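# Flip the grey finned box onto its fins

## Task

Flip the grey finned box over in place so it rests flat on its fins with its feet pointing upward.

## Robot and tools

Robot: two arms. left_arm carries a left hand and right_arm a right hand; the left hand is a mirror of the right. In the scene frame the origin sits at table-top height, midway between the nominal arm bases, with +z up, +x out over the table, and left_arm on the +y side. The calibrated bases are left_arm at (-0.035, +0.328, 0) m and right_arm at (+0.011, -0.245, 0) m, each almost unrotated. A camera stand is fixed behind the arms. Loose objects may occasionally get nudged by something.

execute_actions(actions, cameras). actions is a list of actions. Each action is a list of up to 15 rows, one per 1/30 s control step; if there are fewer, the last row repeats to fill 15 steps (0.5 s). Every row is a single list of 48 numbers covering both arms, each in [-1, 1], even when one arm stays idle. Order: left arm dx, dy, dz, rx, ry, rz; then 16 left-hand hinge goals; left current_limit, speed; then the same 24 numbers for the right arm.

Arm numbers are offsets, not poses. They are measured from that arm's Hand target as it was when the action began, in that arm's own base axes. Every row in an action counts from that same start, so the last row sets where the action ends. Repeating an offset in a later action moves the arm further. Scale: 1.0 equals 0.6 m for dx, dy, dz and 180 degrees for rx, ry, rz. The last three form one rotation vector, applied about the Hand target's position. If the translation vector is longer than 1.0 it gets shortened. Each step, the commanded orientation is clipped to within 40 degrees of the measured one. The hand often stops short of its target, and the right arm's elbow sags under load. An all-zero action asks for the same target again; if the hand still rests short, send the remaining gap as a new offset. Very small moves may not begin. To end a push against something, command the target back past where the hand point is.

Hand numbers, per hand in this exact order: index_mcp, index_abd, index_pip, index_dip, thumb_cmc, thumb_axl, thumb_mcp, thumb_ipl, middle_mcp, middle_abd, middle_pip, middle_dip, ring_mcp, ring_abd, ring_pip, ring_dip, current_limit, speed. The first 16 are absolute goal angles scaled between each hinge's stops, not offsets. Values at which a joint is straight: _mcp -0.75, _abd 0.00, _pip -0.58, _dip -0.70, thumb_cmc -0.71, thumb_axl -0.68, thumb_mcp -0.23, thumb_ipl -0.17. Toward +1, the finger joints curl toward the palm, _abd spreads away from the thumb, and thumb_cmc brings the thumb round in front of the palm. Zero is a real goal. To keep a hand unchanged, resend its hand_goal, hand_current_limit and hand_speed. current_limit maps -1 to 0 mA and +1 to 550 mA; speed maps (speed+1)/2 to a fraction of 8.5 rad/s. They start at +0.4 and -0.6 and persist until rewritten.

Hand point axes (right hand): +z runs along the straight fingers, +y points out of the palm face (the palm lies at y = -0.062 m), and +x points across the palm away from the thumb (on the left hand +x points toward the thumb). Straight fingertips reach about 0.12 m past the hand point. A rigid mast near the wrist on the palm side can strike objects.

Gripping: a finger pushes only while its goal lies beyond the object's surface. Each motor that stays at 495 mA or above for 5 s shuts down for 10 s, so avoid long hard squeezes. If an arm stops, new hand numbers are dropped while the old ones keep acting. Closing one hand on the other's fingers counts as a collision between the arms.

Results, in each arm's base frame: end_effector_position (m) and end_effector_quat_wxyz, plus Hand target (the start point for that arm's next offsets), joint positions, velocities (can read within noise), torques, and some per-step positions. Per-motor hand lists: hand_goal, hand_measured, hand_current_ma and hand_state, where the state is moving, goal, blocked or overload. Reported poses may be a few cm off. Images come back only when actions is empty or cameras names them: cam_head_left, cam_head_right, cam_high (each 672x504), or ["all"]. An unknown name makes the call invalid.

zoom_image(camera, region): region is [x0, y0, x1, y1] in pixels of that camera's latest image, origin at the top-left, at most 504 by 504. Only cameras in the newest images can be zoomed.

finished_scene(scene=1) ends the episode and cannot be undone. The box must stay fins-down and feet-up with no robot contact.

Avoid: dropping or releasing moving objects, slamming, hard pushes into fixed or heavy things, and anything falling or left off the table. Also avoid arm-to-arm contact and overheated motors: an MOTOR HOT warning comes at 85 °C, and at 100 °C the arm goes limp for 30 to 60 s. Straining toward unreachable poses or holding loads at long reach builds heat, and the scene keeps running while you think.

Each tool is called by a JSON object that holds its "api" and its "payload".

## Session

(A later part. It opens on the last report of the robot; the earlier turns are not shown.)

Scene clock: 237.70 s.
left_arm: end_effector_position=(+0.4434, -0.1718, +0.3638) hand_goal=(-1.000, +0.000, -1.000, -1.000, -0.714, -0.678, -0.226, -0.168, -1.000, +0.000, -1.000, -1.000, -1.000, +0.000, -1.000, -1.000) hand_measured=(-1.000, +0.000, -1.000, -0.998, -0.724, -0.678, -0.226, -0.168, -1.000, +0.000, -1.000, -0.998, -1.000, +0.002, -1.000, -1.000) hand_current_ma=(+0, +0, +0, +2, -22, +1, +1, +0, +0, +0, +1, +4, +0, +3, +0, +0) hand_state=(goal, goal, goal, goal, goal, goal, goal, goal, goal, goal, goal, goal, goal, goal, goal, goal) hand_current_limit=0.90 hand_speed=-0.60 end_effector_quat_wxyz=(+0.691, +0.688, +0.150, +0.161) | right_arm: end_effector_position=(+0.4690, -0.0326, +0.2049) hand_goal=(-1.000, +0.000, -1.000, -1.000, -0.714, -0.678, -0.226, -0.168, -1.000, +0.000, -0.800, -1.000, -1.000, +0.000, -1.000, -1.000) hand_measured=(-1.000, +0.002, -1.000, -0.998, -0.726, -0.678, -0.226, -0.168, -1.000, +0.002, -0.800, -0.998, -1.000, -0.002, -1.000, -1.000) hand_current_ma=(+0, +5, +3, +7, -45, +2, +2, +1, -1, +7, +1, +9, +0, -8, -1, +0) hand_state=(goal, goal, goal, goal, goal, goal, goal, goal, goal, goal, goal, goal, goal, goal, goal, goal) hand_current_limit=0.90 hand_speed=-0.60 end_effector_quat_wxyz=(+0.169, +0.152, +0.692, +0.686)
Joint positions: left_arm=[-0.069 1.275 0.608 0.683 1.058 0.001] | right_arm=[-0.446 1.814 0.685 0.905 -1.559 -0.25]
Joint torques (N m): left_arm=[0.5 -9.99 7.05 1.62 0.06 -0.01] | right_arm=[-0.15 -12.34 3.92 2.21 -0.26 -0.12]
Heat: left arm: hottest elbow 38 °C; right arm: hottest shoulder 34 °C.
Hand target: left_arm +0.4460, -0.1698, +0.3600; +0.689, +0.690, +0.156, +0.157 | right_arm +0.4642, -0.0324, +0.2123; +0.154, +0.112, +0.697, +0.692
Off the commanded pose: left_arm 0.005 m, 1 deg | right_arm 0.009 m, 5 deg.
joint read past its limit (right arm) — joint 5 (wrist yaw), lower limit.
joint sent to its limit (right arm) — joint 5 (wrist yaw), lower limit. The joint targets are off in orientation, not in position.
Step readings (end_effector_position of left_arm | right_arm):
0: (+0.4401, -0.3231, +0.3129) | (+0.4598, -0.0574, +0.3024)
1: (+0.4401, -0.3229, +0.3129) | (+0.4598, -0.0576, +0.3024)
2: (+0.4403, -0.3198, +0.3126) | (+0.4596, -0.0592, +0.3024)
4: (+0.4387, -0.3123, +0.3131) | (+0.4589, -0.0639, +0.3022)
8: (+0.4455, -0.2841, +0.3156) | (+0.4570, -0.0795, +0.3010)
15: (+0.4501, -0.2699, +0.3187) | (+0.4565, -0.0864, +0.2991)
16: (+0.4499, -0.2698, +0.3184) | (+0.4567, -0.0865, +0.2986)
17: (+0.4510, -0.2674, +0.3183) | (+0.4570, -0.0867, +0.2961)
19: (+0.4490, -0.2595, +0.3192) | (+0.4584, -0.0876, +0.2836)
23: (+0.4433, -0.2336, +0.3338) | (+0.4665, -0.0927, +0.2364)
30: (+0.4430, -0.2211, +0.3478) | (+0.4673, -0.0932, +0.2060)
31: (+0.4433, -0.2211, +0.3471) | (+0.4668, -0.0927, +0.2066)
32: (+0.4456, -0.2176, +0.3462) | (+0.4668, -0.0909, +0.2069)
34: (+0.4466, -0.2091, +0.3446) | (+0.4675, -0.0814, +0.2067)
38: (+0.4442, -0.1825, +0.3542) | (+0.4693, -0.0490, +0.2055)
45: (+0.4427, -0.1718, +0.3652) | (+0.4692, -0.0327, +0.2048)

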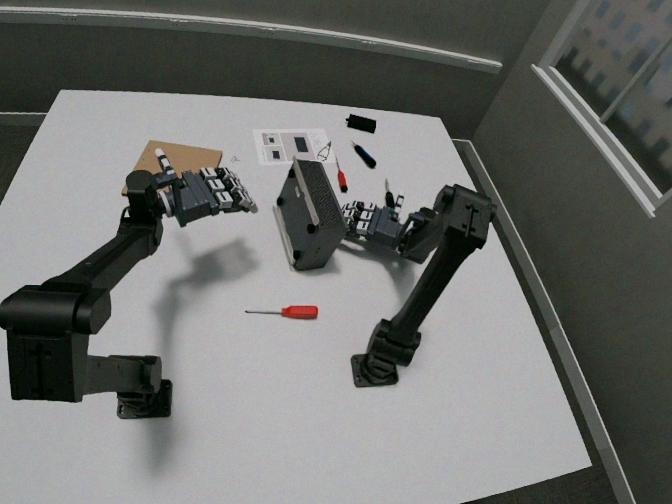

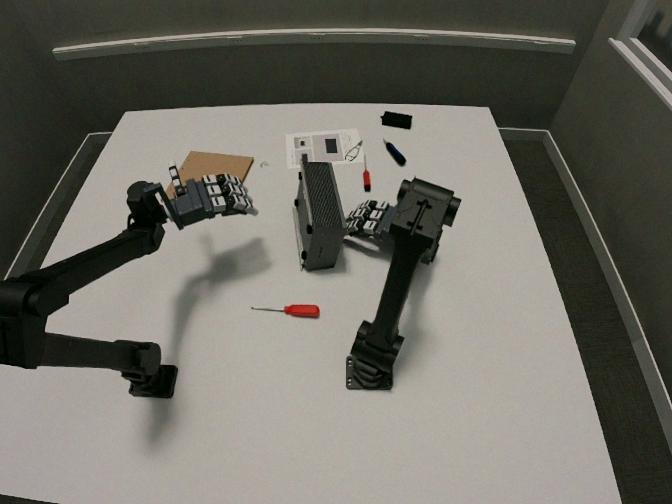

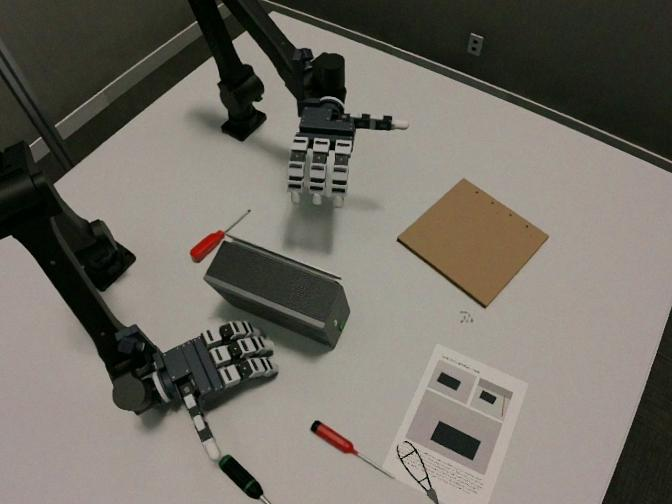

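{"api": "execute_actions", "payload": {"actions": [[[0.0,0.1,0.0,0,0,0.03,-1,0,-1,-1,-0.714,-0.678,-0.226,-0.168,-1,0,-1,-1,-1,0,-1,-1,0.9,-0.6,0,0.05,0.01,0,0,0,-1,0.0,-1,-1,-0.714,-0.678,-0.226,-0.168,-1,0.0,-0.8,-1,-1,0.0,-1,-1,0.9,-0.6]],[[0.0,0.1,-0.05,0,0,0.03,-1,0,-1,-1,-0.714,-0.678,-0.226,-0.168,-1,0,-1,-1,-1,0,-1,-1,0.9,-0.6,0,0.05,0,0,0,0.0,-1,0.0,-1,-1,-0.714,-0.678,-0.226,-0.168,-1,0.0,-0.8,-1,-1,0.0,-1,-1,0.9,-0.6]],[[0.0,0.05,-0.05,0,0,0.0,-1,0,-1,-1,-0.714,-0.678,-0.226,-0.168,-1,0,-1,-1,-1,0,-1,-1,0.9,-0.6,0,0.05,0,0,0,0.0,-1,0.0,-1,-1,-0.714,-0.678,-0.226,-0.168,-1,0.0,-0.8,-1,-1,0.0,-1,-1,0.9,-0.6]]], "cameras": ["cam_high", "cam_head_left", "cam_head_right"]}}

Scene clock: 240.93 s.
left_arm: end_effector_position=(+0.4455, -0.0213, +0.3030) hand_goal=(-1.000, +0.000, -1.000, -1.000, -0.714, -0.678, -0.226, -0.168, -1.000, +0.000, -1.000, -1.000, -1.000, +0.000, -1.000, -1.000) hand_measured=(-1.000, +0.000, -1.000, -0.998, -0.724, -0.678, -0.226, -0.168, -1.000, +0.000, -1.000, -0.998, -1.000, +0.002, -1.000, -1.000) hand_current_ma=(+0, +0, +0, +2, -22, +1, +0, +0, +0, +0, +1, +4, +0, +2, +0, +0) hand_state=(goal, goal, goal, goal, goal, goal, goal, goal, goal, goal, goal, goal, goal, goal, goal, goal) hand_current_limit=0.90 hand_speed=-0.60 end_effector_quat_wxyz=(+0.671, +0.673, +0.220, +0.221) | right_arm: end_effector_position=(+0.4680, +0.0446, +0.2171) hand_goal=(-1.000, +0.000, -1.000, -1.000, -0.714, -0.678, -0.226, -0.168, -1.000, +0.000, -0.800, -1.000, -1.000, +0.000, -1.000, -1.000) hand_measured=(-1.000, +0.002, -1.000, -0.998, -0.726, -0.678, -0.226, -0.168, -1.000, +0.002, -0.800, -0.998, -1.000, -0.018, -1.000, -1.000) hand_current_ma=(+0, +5, +3, +7, -45, +2, +2, +1, -1, +7, +1, +9, -3, -62, -2, +0) hand_state=(goal, goal, goal, goal, goal, goal, goal, goal, goal, goal, goal, goal, goal, goal, goal, goal) hand_current_limit=0.90 hand_speed=-0.60 end_effector_quat_wxyz=(+0.171, +0.116, +0.703, +0.681)
Joint positions: left_arm=[0.315 1.402 0.516 0.878 1.251 0.011] | right_arm=[-0.277 1.773 0.638 1.022 -1.437 -0.194]
Joint torques (N m): left_arm=[0.32 -9.52 5.79 2.45 0.16 -0.03] | right_arm=[1.79 -10.4 3.59 2.48 -0.45 0.32]
Heat: left arm: hottest elbow 37 °C; right arm: hottest shoulder 34 °C.
Hand target: left_arm +0.4460, -0.0197, +0.3000; +0.671, +0.672, +0.220, +0.222 | right_arm +0.4642, +0.0576, +0.2183; +0.154, +0.112, +0.697, +0.692
Off the commanded pose: left_arm 0.004 m, 0 deg | right_arm 0.013 m, 2 deg.
Step readings (end_effector_position of left_arm | right_arm):
0: (+0.4434, -0.1718, +0.3638) | (+0.4690, -0.0326, +0.2049)
1: (+0.4434, -0.1716, +0.3638) | (+0.4690, -0.0326, +0.2049)
2: (+0.4438, -0.1686, +0.3634) | (+0.4690, -0.0317, +0.2052)
4: (+0.4431, -0.1578, +0.3620) | (+0.4691, -0.0282, +0.2063)
8: (+0.4461, -0.1231, +0.3602) | (+0.4690, -0.0126, +0.2110)
15: (+0.4465, -0.1111, +0.3616) | (+0.4687, -0.0048, +0.2134)
16: (+0.4462, -0.1111, +0.3613) | (+0.4687, -0.0048, +0.2134)
17: (+0.4458, -0.1086, +0.3604) | (+0.4694, -0.0033, +0.2129)
19: (+0.4426, -0.0980, +0.3563) | (+0.4706, +0.0001, +0.2122)
23: (+0.4441, -0.0630, +0.3408) | (+0.4711, +0.0055, +0.2117)
30: (+0.4466, -0.0508, +0.3318) | (+0.4701, +0.0070, +0.2126)
31: (+0.4460, -0.0512, +0.3323) | (+0.4700, +0.0070, +0.2125)
32: (+0.4444, -0.0507, +0.3326) | (+0.4711, +0.0081, +0.2119)
34: (+0.4412, -0.0469, +0.3298) | (+0.4723, +0.0112, +0.2123)
38: (+0.4453, -0.0283, +0.3107) | (+0.4709, +0.0271, +0.2137)
45: (+0.4468, -0.0208, +0.3005) | (+0.4686, +0.0446, +0.2157)

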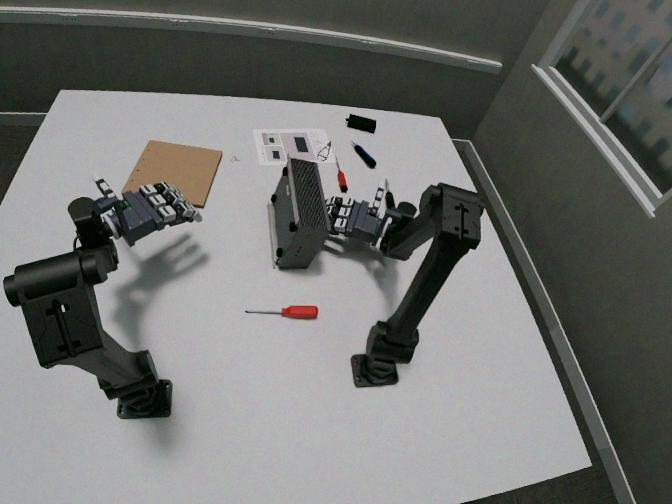

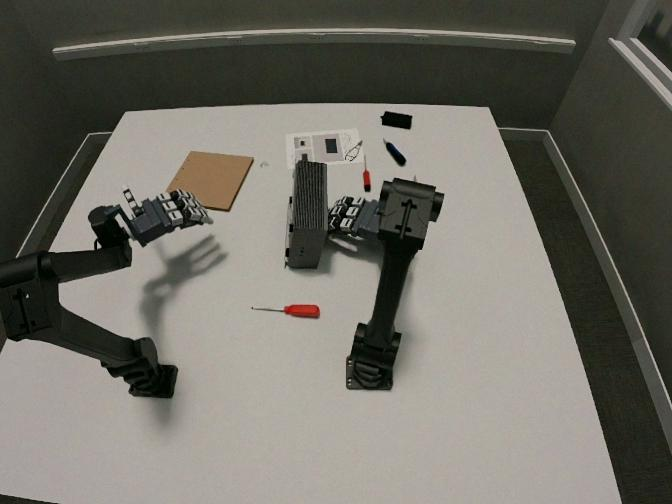

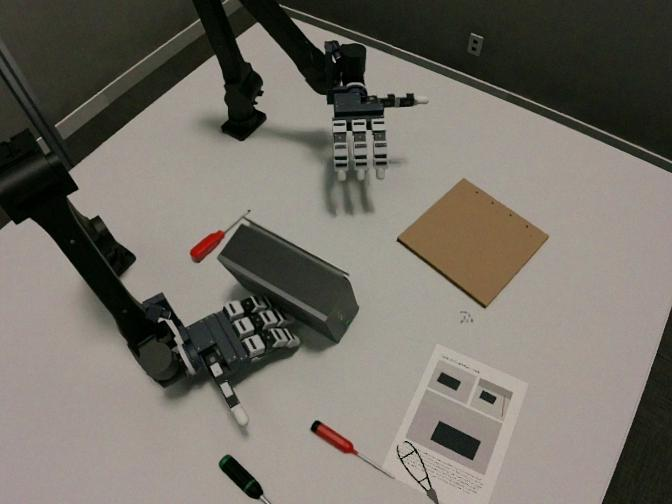

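{"api": "execute_actions", "payload": {"actions": [[[0.0,0.0,0.0,0,0,0.0,-1,0,-1,-1,-0.714,-0.678,-0.226,-0.168,-1,0,-1,-1,-1,0,-1,-1,0.9,-0.6,0.01,-0.025,0.0,0,0,0.02,-1,0.0,-1,-1,-0.714,-0.678,-0.226,-0.168,-1,0.0,-0.8,-1,-1,0.0,-1,-1,0.9,-0.6]],[[0.0,0.0,0.0,0,0,0.0,-1,0,-1,-1,-0.714,-0.678,-0.226,-0.168,-1,0,-1,-1,-1,0,-1,-1,0.9,-0.6,0,0.08,0,0,0,0.02,-1,0.0,-1,-1,-0.714,-0.678,-0.226,-0.168,-1,0.0,-0.8,-1,-1,0.0,-1,-1,0.9,-0.6]],[[0.0,0.0,0.0,0,0,0.0,-1,0,-1,-1,-0.714,-0.678,-0.226,-0.168,-1,0,-1,-1,-1,0,-1,-1,0.9,-0.6,0,0.0667,0,0,0,0.0,-1,0.0,-1,-1,-0.714,-0.678,-0.226,-0.168,-1,0.0,-0.8,-1,-1,0.0,-1,-1,0.9,-0.6]]], "cameras": ["cam_high", "cam_head_left", "cam_head_right"]}}

Scene clock: 243.63 s.
left_arm: end_effector_position=(+0.4449, -0.0214, +0.3039) hand_goal=(-1.000, +0.000, -1.000, -1.000, -0.714, -0.678, -0.226, -0.168, -1.000, +0.000, -1.000, -1.000, -1.000, +0.000, -1.000, -1.000) hand_measured=(-1.000, +0.000, -1.000, -0.998, -0.724, -0.678, -0.226, -0.168, -1.000, +0.000, -1.000, -0.998, -1.000, +0.002, -1.000, -1.000) hand_current_ma=(+0, +0, +0, +2, -22, +1, +0, +0, +0, +0, +1, +4, +0, +2, +0, +0) hand_state=(goal, goal, goal, goal, goal, goal, goal, goal, goal, goal, goal, goal, goal, goal, goal, goal) hand_current_limit=0.90 hand_speed=-0.60 end_effector_quat_wxyz=(+0.671, +0.673, +0.218, +0.224) | right_arm: end_effector_position=(+0.4702, +0.1167, +0.2184) hand_goal=(-1.000, +0.000, -1.000, -1.000, -0.714, -0.678, -0.226, -0.168, -1.000, +0.000, -0.800, -1.000, -1.000, +0.000, -1.000, -1.000) hand_measured=(-1.000, +0.002, -1.000, -0.998, -0.726, -0.678, -0.226, -0.168, -1.000, -0.036, -0.846, -1.000, -1.000, -0.004, -1.000, -1.000) hand_current_ma=(+0, +5, +3, +7, -45, +2, +2, +1, -2, -123, -192, +0, -1, -12, -1, +0) hand_state=(goal, goal, goal, goal, goal, goal, goal, goal, goal, blocked, blocked, goal, goal, goal, goal, goal) hand_current_limit=0.90 hand_speed=-0.60 end_effector_quat_wxyz=(+0.124, +0.081, +0.704, +0.694)
Joint positions: left_arm=[0.315 1.402 0.516 0.885 1.251 0.011] | right_arm=[-0.11 1.802 0.655 1.119 -1.389 -0.089]
Joint torques (N m): left_arm=[0.26 -9.41 5.83 2.45 0.15 -0.05] | right_arm=[3.19 -9.47 5.07 2.33 -0.48 0.19]
Heat: left arm: hottest elbow 37 °C; right arm: hottest shoulder 34 °C.
Hand target: left_arm +0.4460, -0.0197, +0.3000; +0.671, +0.672, +0.221, +0.222 | right_arm +0.4703, +0.1305, +0.2183; +0.110, +0.068, +0.702, +0.700
Off the commanded pose: left_arm 0.004 m, 0 deg | right_arm 0.014 m, 2 deg.
Step readings (end_effector_position of left_arm | right_arm):
0: (+0.4455, -0.0213, +0.3030) | (+0.4680, +0.0446, +0.2171)
1: (+0.4455, -0.0213, +0.3030) | (+0.4678, +0.0447, +0.2172)
2: (+0.4454, -0.0213, +0.3030) | (+0.4663, +0.0449, +0.2169)
4: (+0.4453, -0.0213, +0.3033) | (+0.4621, +0.0446, +0.2179)
8: (+0.4451, -0.0214, +0.3037) | (+0.4588, +0.0442, +0.2172)
15: (+0.4449, -0.0214, +0.3039) | (+0.4600, +0.0440, +0.2164)
16: (+0.4449, -0.0214, +0.3039) | (+0.4602, +0.0439, +0.2162)
17: (+0.4449, -0.0214, +0.3039) | (+0.4607, +0.0449, +0.2161)
19: (+0.4449, -0.0214, +0.3039) | (+0.4619, +0.0475, +0.2159)
23: (+0.4449, -0.0214, +0.3039) | (+0.4637, +0.0609, +0.2160)
30: (+0.4449, -0.0214, +0.3039) | (+0.4639, +0.0752, +0.2174)
31: (+0.4449, -0.0214, +0.3039) | (+0.4643, +0.0752, +0.2175)
32: (+0.4449, -0.0214, +0.3039) | (+0.4657, +0.0762, +0.2174)
34: (+0.4449, -0.0214, +0.3039) | (+0.4688, +0.0793, +0.2170)
38: (+0.4449, -0.0214, +0.3039) | (+0.4711, +0.0986, +0.2182)
45: (+0.4449, -0.0214, +0.3039) | (+0.4693, +0.1171, +0.2188)

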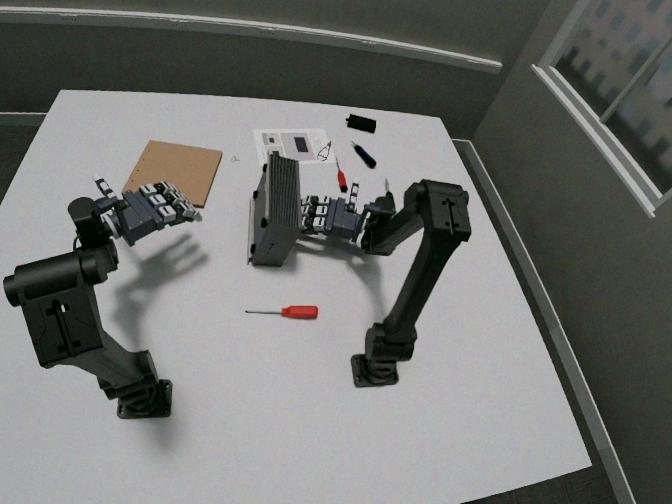

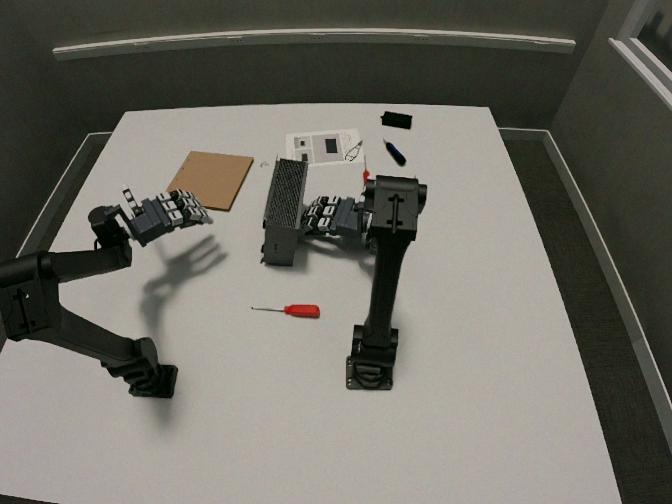

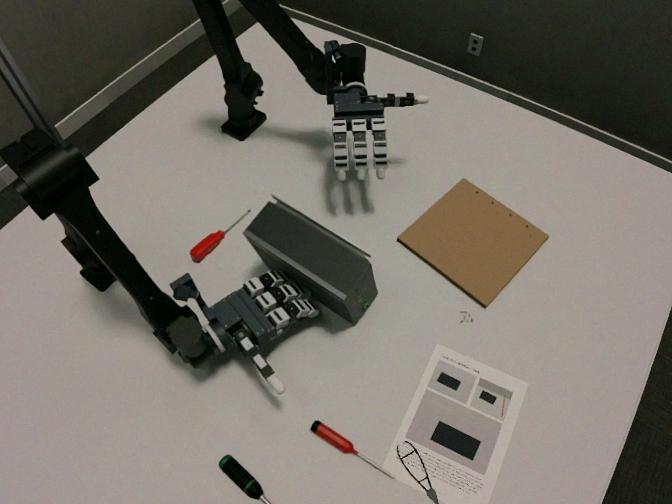

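{"api": "zoom_image", "payload": {"camera": "cam_head_right", "region": [220, 140, 380, 280]}}

{"api": "zoom_image", "payload": {"camera": "cam_high", "region": [220, 170, 400, 350]}}

Scaled by 3.150.

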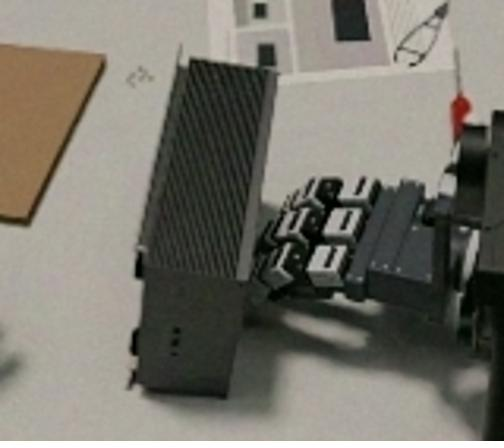

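Scaled by 2.800.

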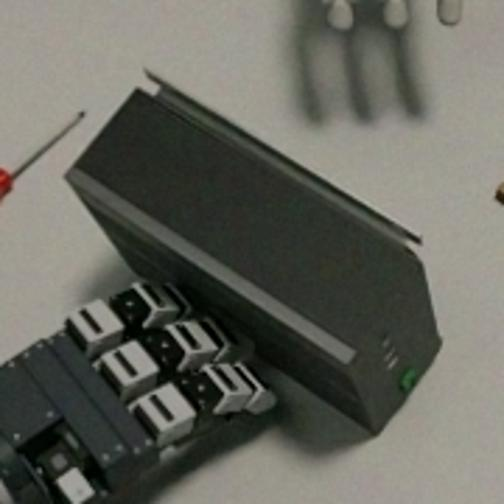

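{"api": "execute_actions", "payload": {"actions": [[[0.0,0.0,0.0,0,0,0.0,-1,0,-1,-1,-0.714,-0.678,-0.226,-0.168,-1,0,-1,-1,-1,0,-1,-1,0.9,-0.6,-0.005,0.075,0.0,0,0,0.02,-1,0.0,-1,-1,-0.714,-0.678,-0.226,-0.168,-1,0.0,-0.8,-1,-1,0.0,-1,-1,0.9,-0.6]],[[0.0,0.0,0.0,0,0,0.0,-1,0,-1,-1,-0.714,-0.678,-0.226,-0.168,-1,0,-1,-1,-1,0,-1,-1,0.9,-0.6,-0.005,0.07,0,0,0,0.0,-1,0.0,-1,-1,-0.714,-0.678,-0.226,-0.168,-1,0.0,-0.8,-1,-1,0.0,-1,-1,0.9,-0.6]]], "cameras": ["cam_high", "cam_head_left", "cam_head_right"]}}

{"api": "zoom_image", "payload": {"camera": "cam_head_right", "region": [200, 140, 360, 280]}}

{"api": "zoom_image", "payload": {"camera": "cam_high", "region": [240, 130, 420, 310]}}

Scene clock: 245.83 s.
left_arm: end_effector_position=(+0.4449, -0.0214, +0.3039) hand_goal=(-1.000, +0.000, -1.000, -1.000, -0.714, -0.678, -0.226, -0.168, -1.000, +0.000, -1.000, -1.000, -1.000, +0.000, -1.000, -1.000) hand_measured=(-1.000, +0.000, -1.000, -0.998, -0.724, -0.678, -0.226, -0.168, -1.000, +0.000, -1.000, -0.998, -1.000, +0.002, -1.000, -1.000) hand_current_ma=(+0, +0, +0, +2, -22, +1, +0, +0, +0, +0, +1, +4, +0, +2, +0, +0) hand_state=(goal, goal, goal, goal, goal, goal, goal, goal, goal, goal, goal, goal, goal, goal, goal, goal) hand_current_limit=0.90 hand_speed=-0.60 end_effector_quat_wxyz=(+0.671, +0.673, +0.218, +0.224) | right_arm: end_effector_position=(+0.4633, +0.1994, +0.2169) hand_goal=(-1.000, +0.000, -1.000, -1.000, -0.714, -0.678, -0.226, -0.168, -1.000, +0.000, -0.800, -1.000, -1.000, +0.000, -1.000, -1.000) hand_measured=(-1.000, +0.002, -1.000, -0.998, -0.726, -0.678, -0.226, -0.168, -1.000, -0.062, -0.868, -1.000, -1.000, -0.002, -1.000, -1.000) hand_current_ma=(+0, +5, +3, +7, -45, +2, +2, +1, -2, -231, -298, -1, -1, -5, -1, +0) hand_state=(goal, goal, goal, goal, goal, goal, goal, goal, goal, blocked, blocked, goal, goal, goal, goal, goal) hand_current_limit=0.90 hand_speed=-0.60 end_effector_quat_wxyz=(+0.104, +0.065, +0.706, +0.698)
Joint positions: left_arm=[0.315 1.402 0.516 0.885 1.251 0.011] | right_arm=[0.086 1.81 0.655 1.141 -1.245 -0.068]
Joint torques (N m): left_arm=[0.09 -9.17 5.81 2.51 0.15 -0.04] | right_arm=[3.02 -9.29 6.28 2.15 -0.58 0.11]
Heat: left arm: hottest elbow 37 °C; right arm: hottest shoulder 34 °C.
Hand target: left_arm +0.4460, -0.0197, +0.3000; +0.671, +0.672, +0.221, +0.222 | right_arm +0.4643, +0.2176, +0.2183; +0.088, +0.046, +0.704, +0.703
Off the commanded pose: left_arm 0.004 m, 0 deg | right_arm 0.018 m, 3 deg.
Step readings (end_effector_position of left_arm | right_arm):
0: (+0.4449, -0.0214, +0.3039) | (+0.4703, +0.1166, +0.2184)
1: (+0.4449, -0.0214, +0.3039) | (+0.4704, +0.1166, +0.2183)
2: (+0.4449, -0.0214, +0.3039) | (+0.4705, +0.1178, +0.2184)
4: (+0.4449, -0.0214, +0.3039) | (+0.4706, +0.1212, +0.2189)
8: (+0.4449, -0.0214, +0.3039) | (+0.4691, +0.1388, +0.2189)
15: (+0.4449, -0.0214, +0.3039) | (+0.4643, +0.1586, +0.2173)
16: (+0.4449, -0.0214, +0.3039) | (+0.4645, +0.1588, +0.2172)
17: (+0.4449, -0.0214, +0.3039) | (+0.4660, +0.1599, +0.2171)
19: (+0.4449, -0.0214, +0.3039) | (+0.4686, +0.1636, +0.2169)
23: (+0.4449, -0.0214, +0.3039) | (+0.4686, +0.1808, +0.2173)
30: (+0.4449, -0.0214, +0.3039) | (+0.4632, +0.1994, +0.2169)

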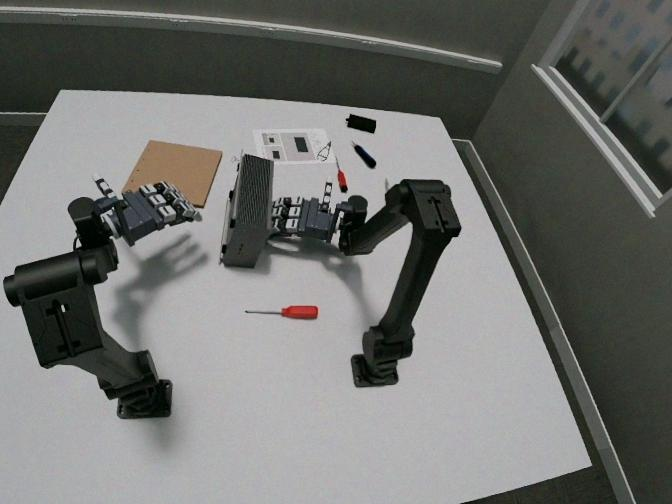

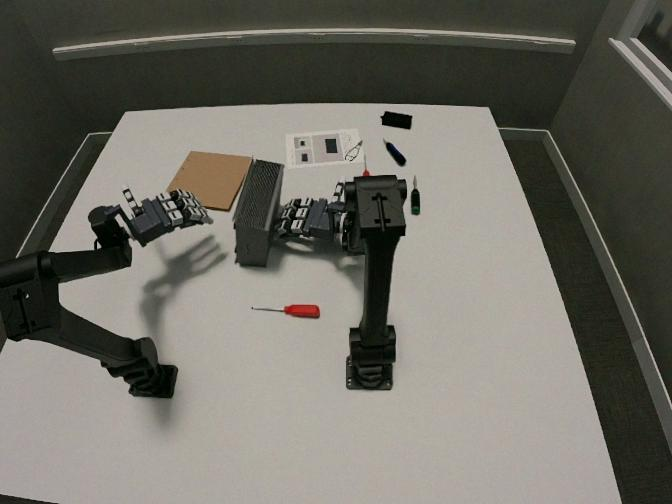

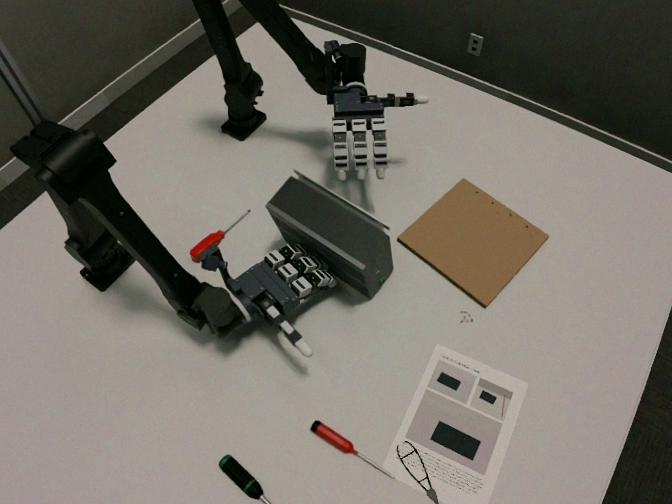

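Scaled by 3.150.

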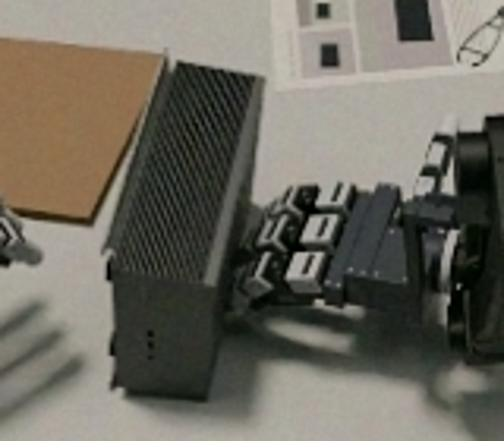

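Scaled by 2.800.

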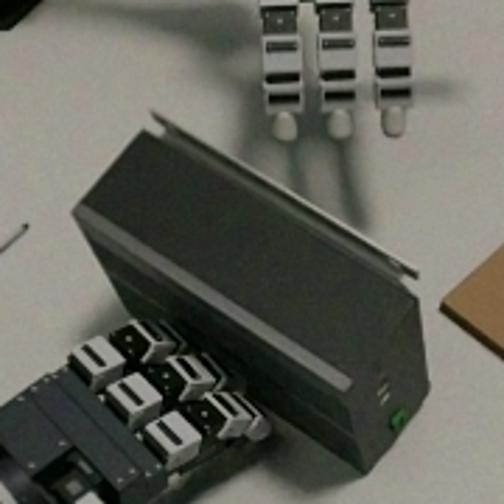

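{"api": "execute_actions", "payload": {"actions": [[[0.08,-0.05,0.02,0,0,-0.0833,-1,0,-1,-1,-0.714,-0.678,-0.226,-0.168,-1,0,-1,-1,-1,0,-1,-1,0.9,-0.6,0.02,-0.04,0.0,0,0,0.0,-1,0.0,-0.2,-0.2,-0.714,-0.678,-0.226,-0.168,-1,0.0,-0.2,-0.2,-1,0.0,-1,-1,0.78,-0.6]],[[0.0,0.0,0.0,0,0,-0.05,-1,0,-1,-1,-0.714,-0.678,-0.226,-0.168,-1,0,-1,-1,-1,0,-1,-1,0.9,-0.6,0,0.06,0,0,0,0.01,-1,0.0,-0.2,-0.2,-0.714,-0.678,-0.226,-0.168,-1,0.0,-0.2,-0.2,-1,0.0,-1,-1,0.78,-0.6]],[[0.0,0.0,0.0,0,0,0.0,-1,0,-1,-1,-0.714,-0.678,-0.226,-0.168,-1,0,-1,-1,-1,0,-1,-1,0.9,-0.6,0,0.06,0,0,0,0.0,-1,0.0,-0.2,-0.2,-0.714,-0.678,-0.226,-0.168,-1,0.0,-0.2,-0.2,-1,0.0,-1,-1,0.78,-0.6]]], "cameras": ["cam_high", "cam_head_left", "cam_head_right"]}}

{"api": "zoom_image", "payload": {"camera": "cam_head_right", "region": [180, 130, 340, 270]}}

Scene clock: 253.20 s.
left_arm: end_effector_position=(+0.4833, -0.0529, +0.3088) hand_goal=(-1.000, +0.000, -1.000, -1.000, -0.714, -0.678, -0.226, -0.168, -1.000, +0.000, -1.000, -1.000, -1.000, +0.000, -1.000, -1.000) hand_measured=(-1.000, +0.000, -1.000, -0.998, -0.724, -0.678, -0.226, -0.168, -1.000, +0.000, -1.000, -0.998, -1.000, +0.000, -1.000, -1.000) hand_current_ma=(+0, +0, +0, +2, -22, +1, +0, +0, +0, +0, +1, +4, +0, -1, +0, +0) hand_state=(goal, goal, goal, goal, goal, goal, goal, goal, goal, goal, goal, goal, goal, goal, goal, goal) hand_current_limit=0.90 hand_speed=-0.60 end_effector_quat_wxyz=(+0.701, +0.702, +0.087, +0.092) | right_arm: end_effector_position=(+0.4699, +0.2443, +0.1972) hand_goal=(-1.000, +0.000, -0.200, -0.200, -0.714, -0.678, -0.226, -0.168, -1.000, +0.000, -0.200, -0.200, -1.000, +0.000, -1.000, -1.000) hand_measured=(-1.000, -0.004, -0.208, -0.204, -0.726, -0.678, -0.226, -0.168, -1.002, -0.046, -0.802, -0.248, -1.000, -0.002, -1.000, -1.000) hand_current_ma=(-1, -9, -29, -10, -45, +2, +2, +1, -4, -170, -490, -204, -1, -5, -1, +0) hand_state=(goal, goal, goal, goal, goal, goal, goal, goal, goal, blocked, blocked, blocked, goal, goal, goal, goal) hand_current_limit=0.78 hand_speed=-0.60 end_effector_quat_wxyz=(+0.070, +0.074, +0.710, +0.697)
Joint positions: left_arm=[0.257 1.603 0.769 0.835 1.576 0.006] | right_arm=[0.187 1.87 0.693 1.128 -1.178 -0.042]
Joint torques (N m): left_arm=[-0.15 -13.04 8.23 1.02 0.11 -0.1] | right_arm=[2.73 -12.1 8.16 1.94 -0.54 0.01]
Heat: left arm: hottest elbow 37 °C; right arm: hottest shoulder 34 °C.
Hand target: left_arm +0.4941, -0.0497, +0.3119; +0.703, +0.703, +0.076, +0.077 | right_arm +0.4763, +0.2655, +0.2184; +0.077, +0.035, +0.705, +0.704
Off the commanded pose: left_arm 0.012 m, 2 deg | right_arm 0.031 m, 5 deg.
joint sent to its limit (left arm) — joint 5 (wrist yaw), upper limit. The joint targets still meet the commanded pose.
Step readings (end_effector_position of left_arm | right_arm):
0: (+0.4449, -0.0214, +0.3039) | (+0.4633, +0.1994, +0.2169)
1: (+0.4445, -0.0219, +0.3036) | (+0.4632, +0.1994, +0.2169)
2: (+0.4426, -0.0250, +0.3039) | (+0.4629, +0.1991, +0.2170)
4: (+0.4449, -0.0334, +0.3040) | (+0.4630, +0.1968, +0.2160)
8: (+0.4716, -0.0439, +0.3042) | (+0.4664, +0.1883, +0.2068)
15: (+0.4828, -0.0492, +0.3060) | (+0.4712, +0.1813, +0.1953)
16: (+0.4827, -0.0494, +0.3064) | (+0.4714, +0.1813, +0.1951)
17: (+0.4803, -0.0510, +0.3073) | (+0.4721, +0.1816, +0.1950)
19: (+0.4766, -0.0540, +0.3095) | (+0.4734, +0.1846, +0.1946)
23: (+0.4814, -0.0538, +0.3107) | (+0.4728, +0.1982, +0.1922)
30: (+0.4829, -0.0536, +0.3089) | (+0.4703, +0.2118, +0.1960)
31: (+0.4829, -0.0537, +0.3089) | (+0.4705, +0.2119, +0.1959)
32: (+0.4829, -0.0536, +0.3088) | (+0.4713, +0.2128, +0.1959)
34: (+0.4829, -0.0536, +0.3088) | (+0.4730, +0.2158, +0.1957)
38: (+0.4830, -0.0536, +0.3087) | (+0.4719, +0.2314, +0.1964)
45: (+0.4833, -0.0529, +0.3088) | (+0.4695, +0.2443, +0.1972)

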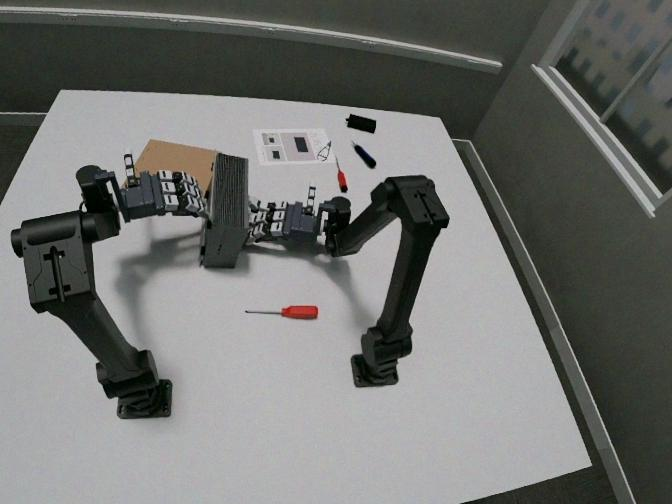

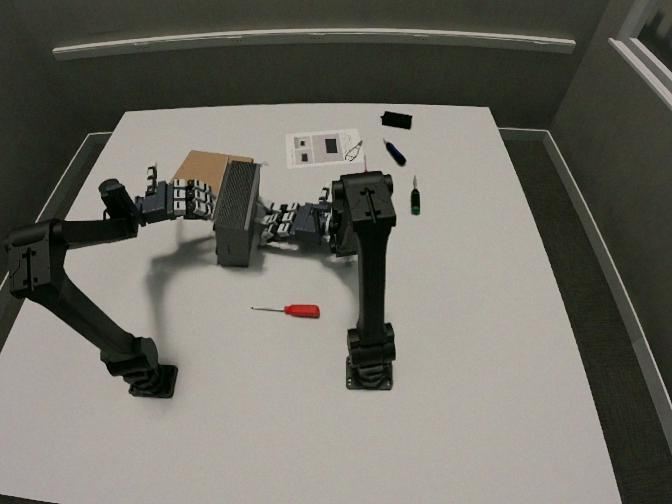

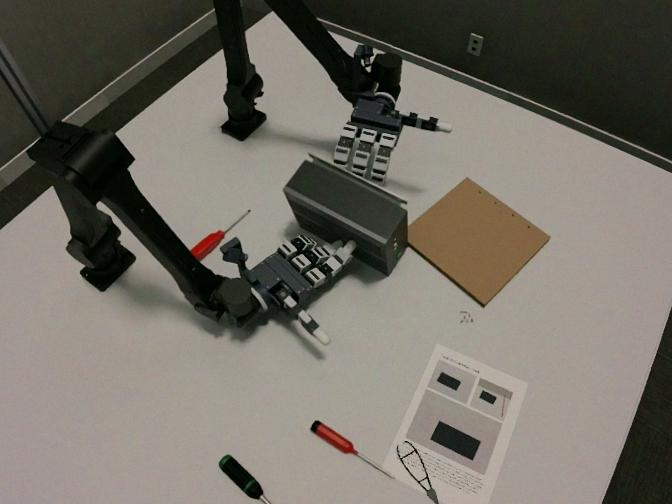

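Scaled by 3.150.

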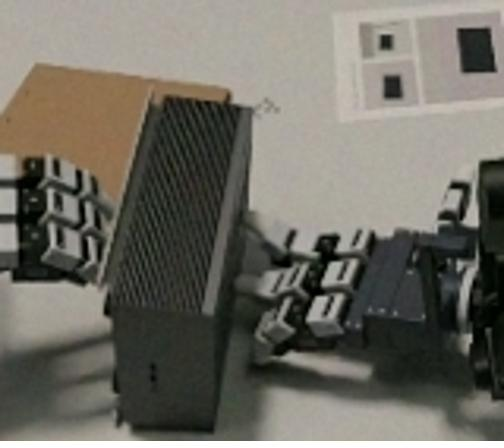

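{"api": "execute_actions", "payload": {"actions": [[[-0.01,0.05,0.02,0,0,0.0,-1,0,-1,-1,-0.714,-0.678,-0.226,-0.168,-1,0,-1,-1,-1,0,-1,-1,0.9,-0.6,-0.01,-0.06,0.0,0,0,0.0,-1,0.0,0.6,0.6,-0.714,-0.678,-0.226,-0.168,-1,0.0,0.6,0.6,-1,0.0,-1,-1,0.78,-0.6]],[[0.0,0.0,0.0,0,0,0.0,-1,0,-1,-1,-0.714,-0.678,-0.226,-0.168,-1,0,-1,-1,-1,0,-1,-1,0.9,-0.6,0,-0.02,0,0,0,0.0,-1,0.0,0.6,0.6,-0.714,-0.678,-0.226,-0.168,-1,0.0,0.6,0.6,-1,0.0,-1,-1,0.78,-0.6]],[[0.0,0.0,0.0,0,0,0.0,-1,0,-1,-1,-0.714,-0.678,-0.226,-0.168,-1,0,-1,-1,-1,0,-1,-1,0.9,-0.6,0,0.07,0,0,0,0.0,-1,0.0,0.6,0.6,-0.714,-0.678,-0.226,-0.168,-1,0.0,0.6,0.6,-1,0.0,-1,-1,0.78,-0.6]],[[0.0,0.0,0.0,0,0,0.0,-1,0,-1,-1,-0.714,-0.678,-0.226,-0.168,-1,0,-1,-1,-1,0,-1,-1,0.9,-0.6,0,0.06,0,0,0,0.0,-1,0.0,0.6,0.6,-0.714,-0.678,-0.226,-0.168,-1,0.0,0.6,0.6,-1,0.0,-1,-1,0.78,-0.6]]], "cameras": ["cam_high", "cam_head_left", "cam_head_right"]}}

{"api": "zoom_image", "payload": {"camera": "cam_head_right", "region": [180, 130, 340, 270]}}

Scene clock: 256.37 s.
left_arm: end_effector_position=(+0.4836, -0.0227, +0.3176) hand_goal=(-1.000, +0.000, -1.000, -1.000, -0.714, -0.678, -0.226, -0.168, -1.000, +0.000, -1.000, -1.000, -1.000, +0.000, -1.000, -1.000) hand_measured=(-1.000, +0.000, -1.000, -0.998, -0.724, -0.678, -0.226, -0.168, -1.000, +0.000, -1.000, -0.998, -1.000, +0.000, -1.000, -1.000) hand_current_ma=(+0, +0, +0, +2, -22, +1, +0, +0, +0, +0, +1, +4, +0, -1, +0, +0) hand_state=(goal, goal, goal, goal, goal, goal, goal, goal, goal, goal, goal, goal, goal, goal, goal, goal) hand_current_limit=0.90 hand_speed=-0.60 end_effector_quat_wxyz=(+0.698, +0.698, +0.110, +0.112) | right_arm: end_effector_position=(+0.4643, +0.2737, +0.2007) hand_goal=(-1.000, +0.000, +0.600, +0.600, -0.714, -0.678, -0.226, -0.168, -1.000, +0.000, +0.600, +0.600, -1.000, +0.000, -1.000, -1.000) hand_measured=(-1.000, -0.002, +0.596, +0.598, -0.726, -0.678, -0.226, -0.168, -1.000, +0.006, +0.612, +0.598, -1.000, -0.002, -1.000, -1.000) hand_current_ma=(-1, -8, -15, -7, -46, +2, +2, +1, -1, +19, +43, -9, -1, -5, -1, +0) hand_state=(goal, goal, goal, goal, goal, goal, goal, goal, goal, goal, goal, goal, goal, goal, goal, goal) hand_current_limit=0.78 hand_speed=-0.60 end_effector_quat_wxyz=(+0.071, +0.066, +0.710, +0.697)
Joint positions: left_arm=[0.321 1.578 0.769 0.816 1.576 -0.004] | right_arm=[0.255 1.868 0.703 1.126 -1.122 -0.044]
Joint torques (N m): left_arm=[0.15 -14.62 7.36 1.17 0.11 -0.1] | right_arm=[2.9 -12.4 8.47 1.87 0.04 0.04]
Heat: left arm: hottest elbow 37 °C; right arm: hottest shoulder 34 °C.
Hand target: left_arm +0.4881, -0.0197, +0.3240; +0.703, +0.703, +0.076, +0.077 | right_arm +0.4703, +0.2956, +0.2183; +0.077, +0.035, +0.705, +0.704
Off the commanded pose: left_arm 0.008 m, 6 deg | right_arm 0.029 m, 4 deg.
joint sent to its limit (left arm) — joint 5 (wrist yaw), upper limit. The joint targets are off in orientation, not in position.
Step readings (end_effector_position of left_arm | right_arm):
0: (+0.4833, -0.0529, +0.3088) | (+0.4699, +0.2443, +0.1972)
1: (+0.4833, -0.0529, +0.3088) | (+0.4697, +0.2444, +0.1972)
2: (+0.4835, -0.0515, +0.3087) | (+0.4688, +0.2438, +0.1973)
4: (+0.4842, -0.0467, +0.3088) | (+0.4659, +0.2403, +0.1976)
8: (+0.4843, -0.0313, +0.3130) | (+0.4639, +0.2338, +0.1979)
15: (+0.4830, -0.0229, +0.3182) | (+0.4637, +0.2320, +0.1981)
16: (+0.4831, -0.0228, +0.3181) | (+0.4636, +0.2318, +0.1981)
17: (+0.4832, -0.0228, +0.3181) | (+0.4633, +0.2310, +0.1982)
19: (+0.4833, -0.0228, +0.3180) | (+0.4624, +0.2294, +0.1984)
23: (+0.4833, -0.0228, +0.3179) | (+0.4645, +0.2225, +0.1990)
30: (+0.4835, -0.0227, +0.3177) | (+0.4657, +0.2190, +0.1994)
31: (+0.4835, -0.0227, +0.3177) | (+0.4660, +0.2190, +0.1994)
32: (+0.4835, -0.0227, +0.3177) | (+0.4678, +0.2195, +0.1993)
34: (+0.4835, -0.0227, +0.3177) | (+0.4709, +0.2245, +0.1991)
38: (+0.4835, -0.0227, +0.3177) | (+0.4643, +0.2467, +0.1994)
45: (+0.4836, -0.0227, +0.3176) | (+0.4592, +0.2586, +0.1994)
46: (+0.4836, -0.0227, +0.3176) | (+0.4598, +0.2585, +0.1996)
47: (+0.4836, -0.0227, +0.3176) | (+0.4614, +0.2593, +0.1997)
49: (+0.4836, -0.0227, +0.3176) | (+0.4650, +0.2631, +0.2007)
53: (+0.4836, -0.0227, +0.3176) | (+0.4649, +0.2712, +0.2010)
60: (+0.4836, -0.0227, +0.3176) | (+0.4643, +0.2736, +0.2009)

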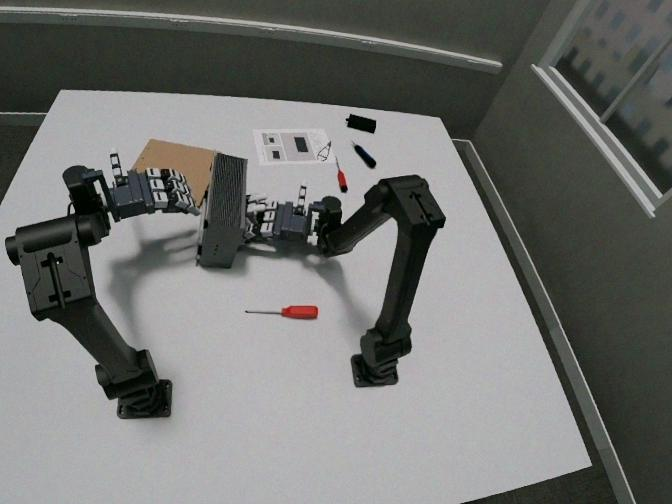

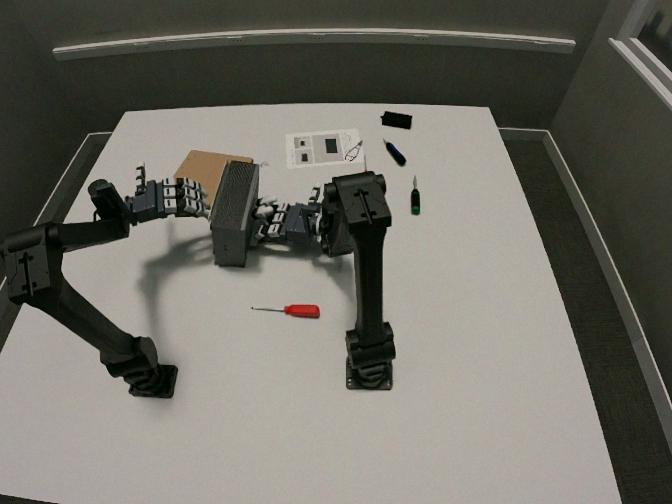

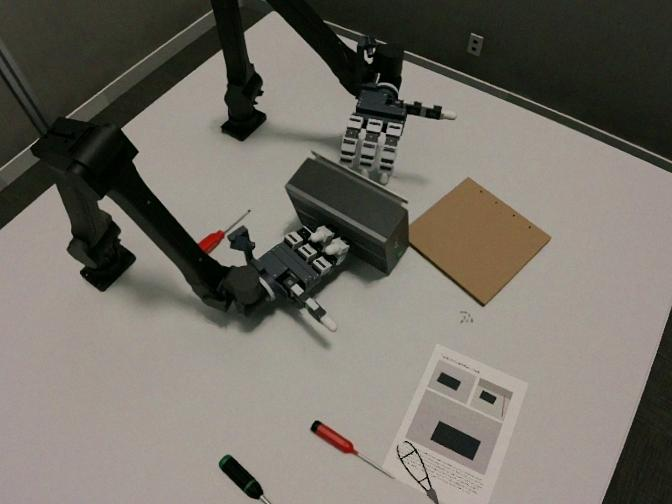

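Scaled by 3.150.

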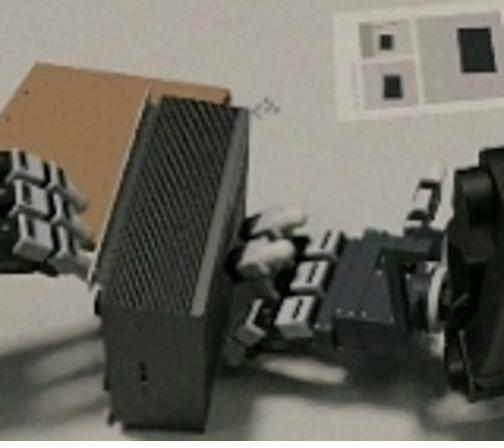

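{"api": "execute_actions", "payload": {"actions": [[[0.0,0.0333,0.0,0,0,0.0,-1,0,-1,-1,-0.714,-0.678,-0.226,-0.168,-1,0,-1,-1,-1,0,-1,-1,0.9,-0.6,-0.008,0.04,0.0,0,0,0.0,-1,0.0,0.6,0.6,-0.714,-0.678,-0.226,-0.168,-1,0.0,0.6,0.6,-1,0.0,-1,-1,0.78,-0.6]]], "cameras": ["cam_high", "cam_head_left", "cam_head_right"]}}

{"api": "zoom_image", "payload": {"camera": "cam_head_right", "region": [180, 130, 340, 270]}}

Scene clock: 257.53 s.
left_arm: end_effector_position=(+0.4840, -0.0041, +0.3176) hand_goal=(-1.000, +0.000, -1.000, -1.000, -0.714, -0.678, -0.226, -0.168, -1.000, +0.000, -1.000, -1.000, -1.000, +0.000, -1.000, -1.000) hand_measured=(-1.000, +0.000, -1.000, -0.998, -0.724, -0.678, -0.226, -0.168, -1.000, +0.000, -1.000, -0.998, -1.000, +0.000, -1.000, -1.000) hand_current_ma=(+0, +0, +0, +2, -22, +1, +0, +0, +0, +0, +1, +4, +0, -1, +0, +0) hand_state=(goal, goal, goal, goal, goal, goal, goal, goal, goal, goal, goal, goal, goal, goal, goal, goal) hand_current_limit=0.90 hand_speed=-0.60 end_effector_quat_wxyz=(+0.696, +0.696, +0.123, +0.126) | right_arm: end_effector_position=(+0.4578, +0.2994, +0.2010) hand_goal=(-1.000, +0.000, +0.600, +0.600, -0.714, -0.678, -0.226, -0.168, -1.000, +0.000, +0.600, +0.600, -1.000, +0.000, -1.000, -1.000) hand_measured=(-1.000, -0.002, +0.596, +0.598, -0.726, -0.678, -0.226, -0.168, -1.000, +0.000, +0.622, +0.598, -1.000, -0.002, -1.000, -1.000) hand_current_ma=(-1, -8, -15, -7, -46, +2, +2, +1, -1, +1, +90, -9, -1, -5, -1, +0) hand_state=(goal, goal, goal, goal, goal, goal, goal, goal, goal, goal, blocked, goal, goal, goal, goal, goal) hand_current_limit=0.78 hand_speed=-0.60 end_effector_quat_wxyz=(+0.070, +0.064, +0.711, +0.697)
Joint positions: left_arm=[0.36 1.578 0.769 0.816 1.576 -0.004] | right_arm=[0.316 1.868 0.707 1.121 -1.064 -0.044]
Joint torques (N m): left_arm=[0.62 -14.27 7.27 1.03 0.1 -0.13] | right_arm=[2.2 -12.22 8.46 1.58 -0.16 -0.08]
Heat: left arm: hottest elbow 37 °C; right arm: hottest shoulder 34 °C.
Hand target: left_arm +0.4881, +0.0002, +0.3240; +0.703, +0.703, +0.076, +0.077 | right_arm +0.4656, +0.3195, +0.2184; +0.077, +0.035, +0.705, +0.704
Off the commanded pose: left_arm 0.009 m, 8 deg | right_arm 0.028 m, 4 deg.
joint sent to its limit (left arm) — joint 5 (wrist yaw), upper limit. The joint targets are off in orientation, not in position.
Step readings (end_effector_position of left_arm | right_arm):
0: (+0.4836, -0.0227, +0.3176) | (+0.4643, +0.2737, +0.2007)
1: (+0.4836, -0.0227, +0.3176) | (+0.4645, +0.2738, +0.2007)
2: (+0.4836, -0.0221, +0.3176) | (+0.4651, +0.2744, +0.2007)
4: (+0.4837, -0.0192, +0.3176) | (+0.4654, +0.2774, +0.2006)
8: (+0.4840, -0.0096, +0.3176) | (+0.4621, +0.2891, +0.2004)
15: (+0.4840, -0.0041, +0.3176) | (+0.4577, +0.2994, +0.2010)

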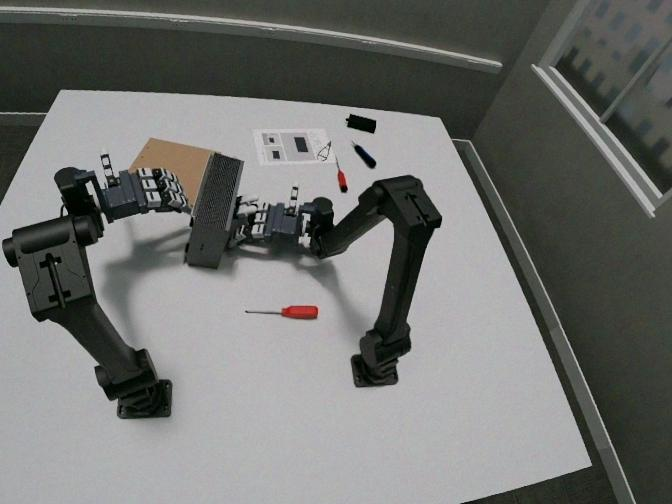

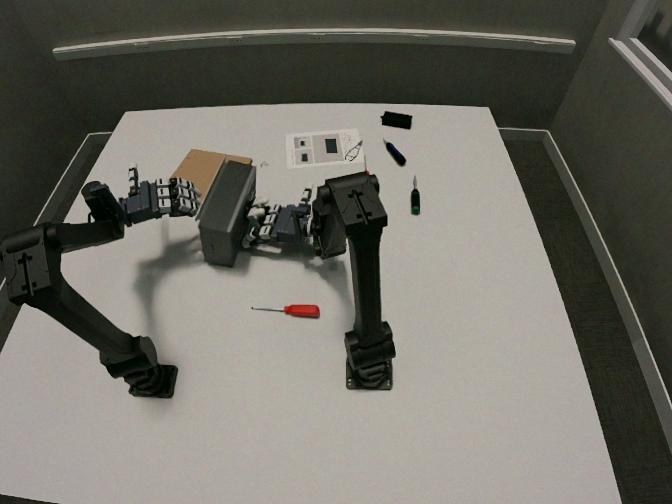

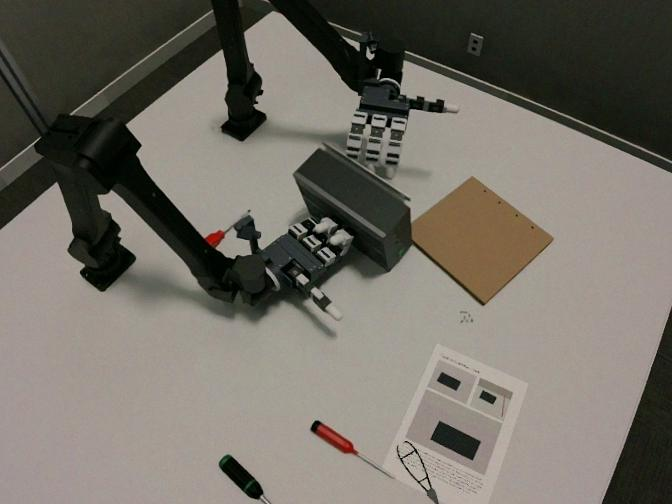

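Scaled by 3.150.

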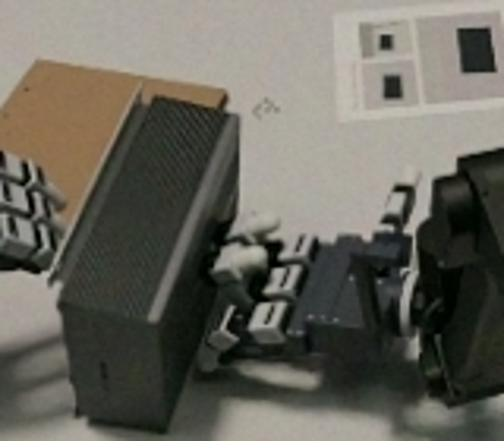

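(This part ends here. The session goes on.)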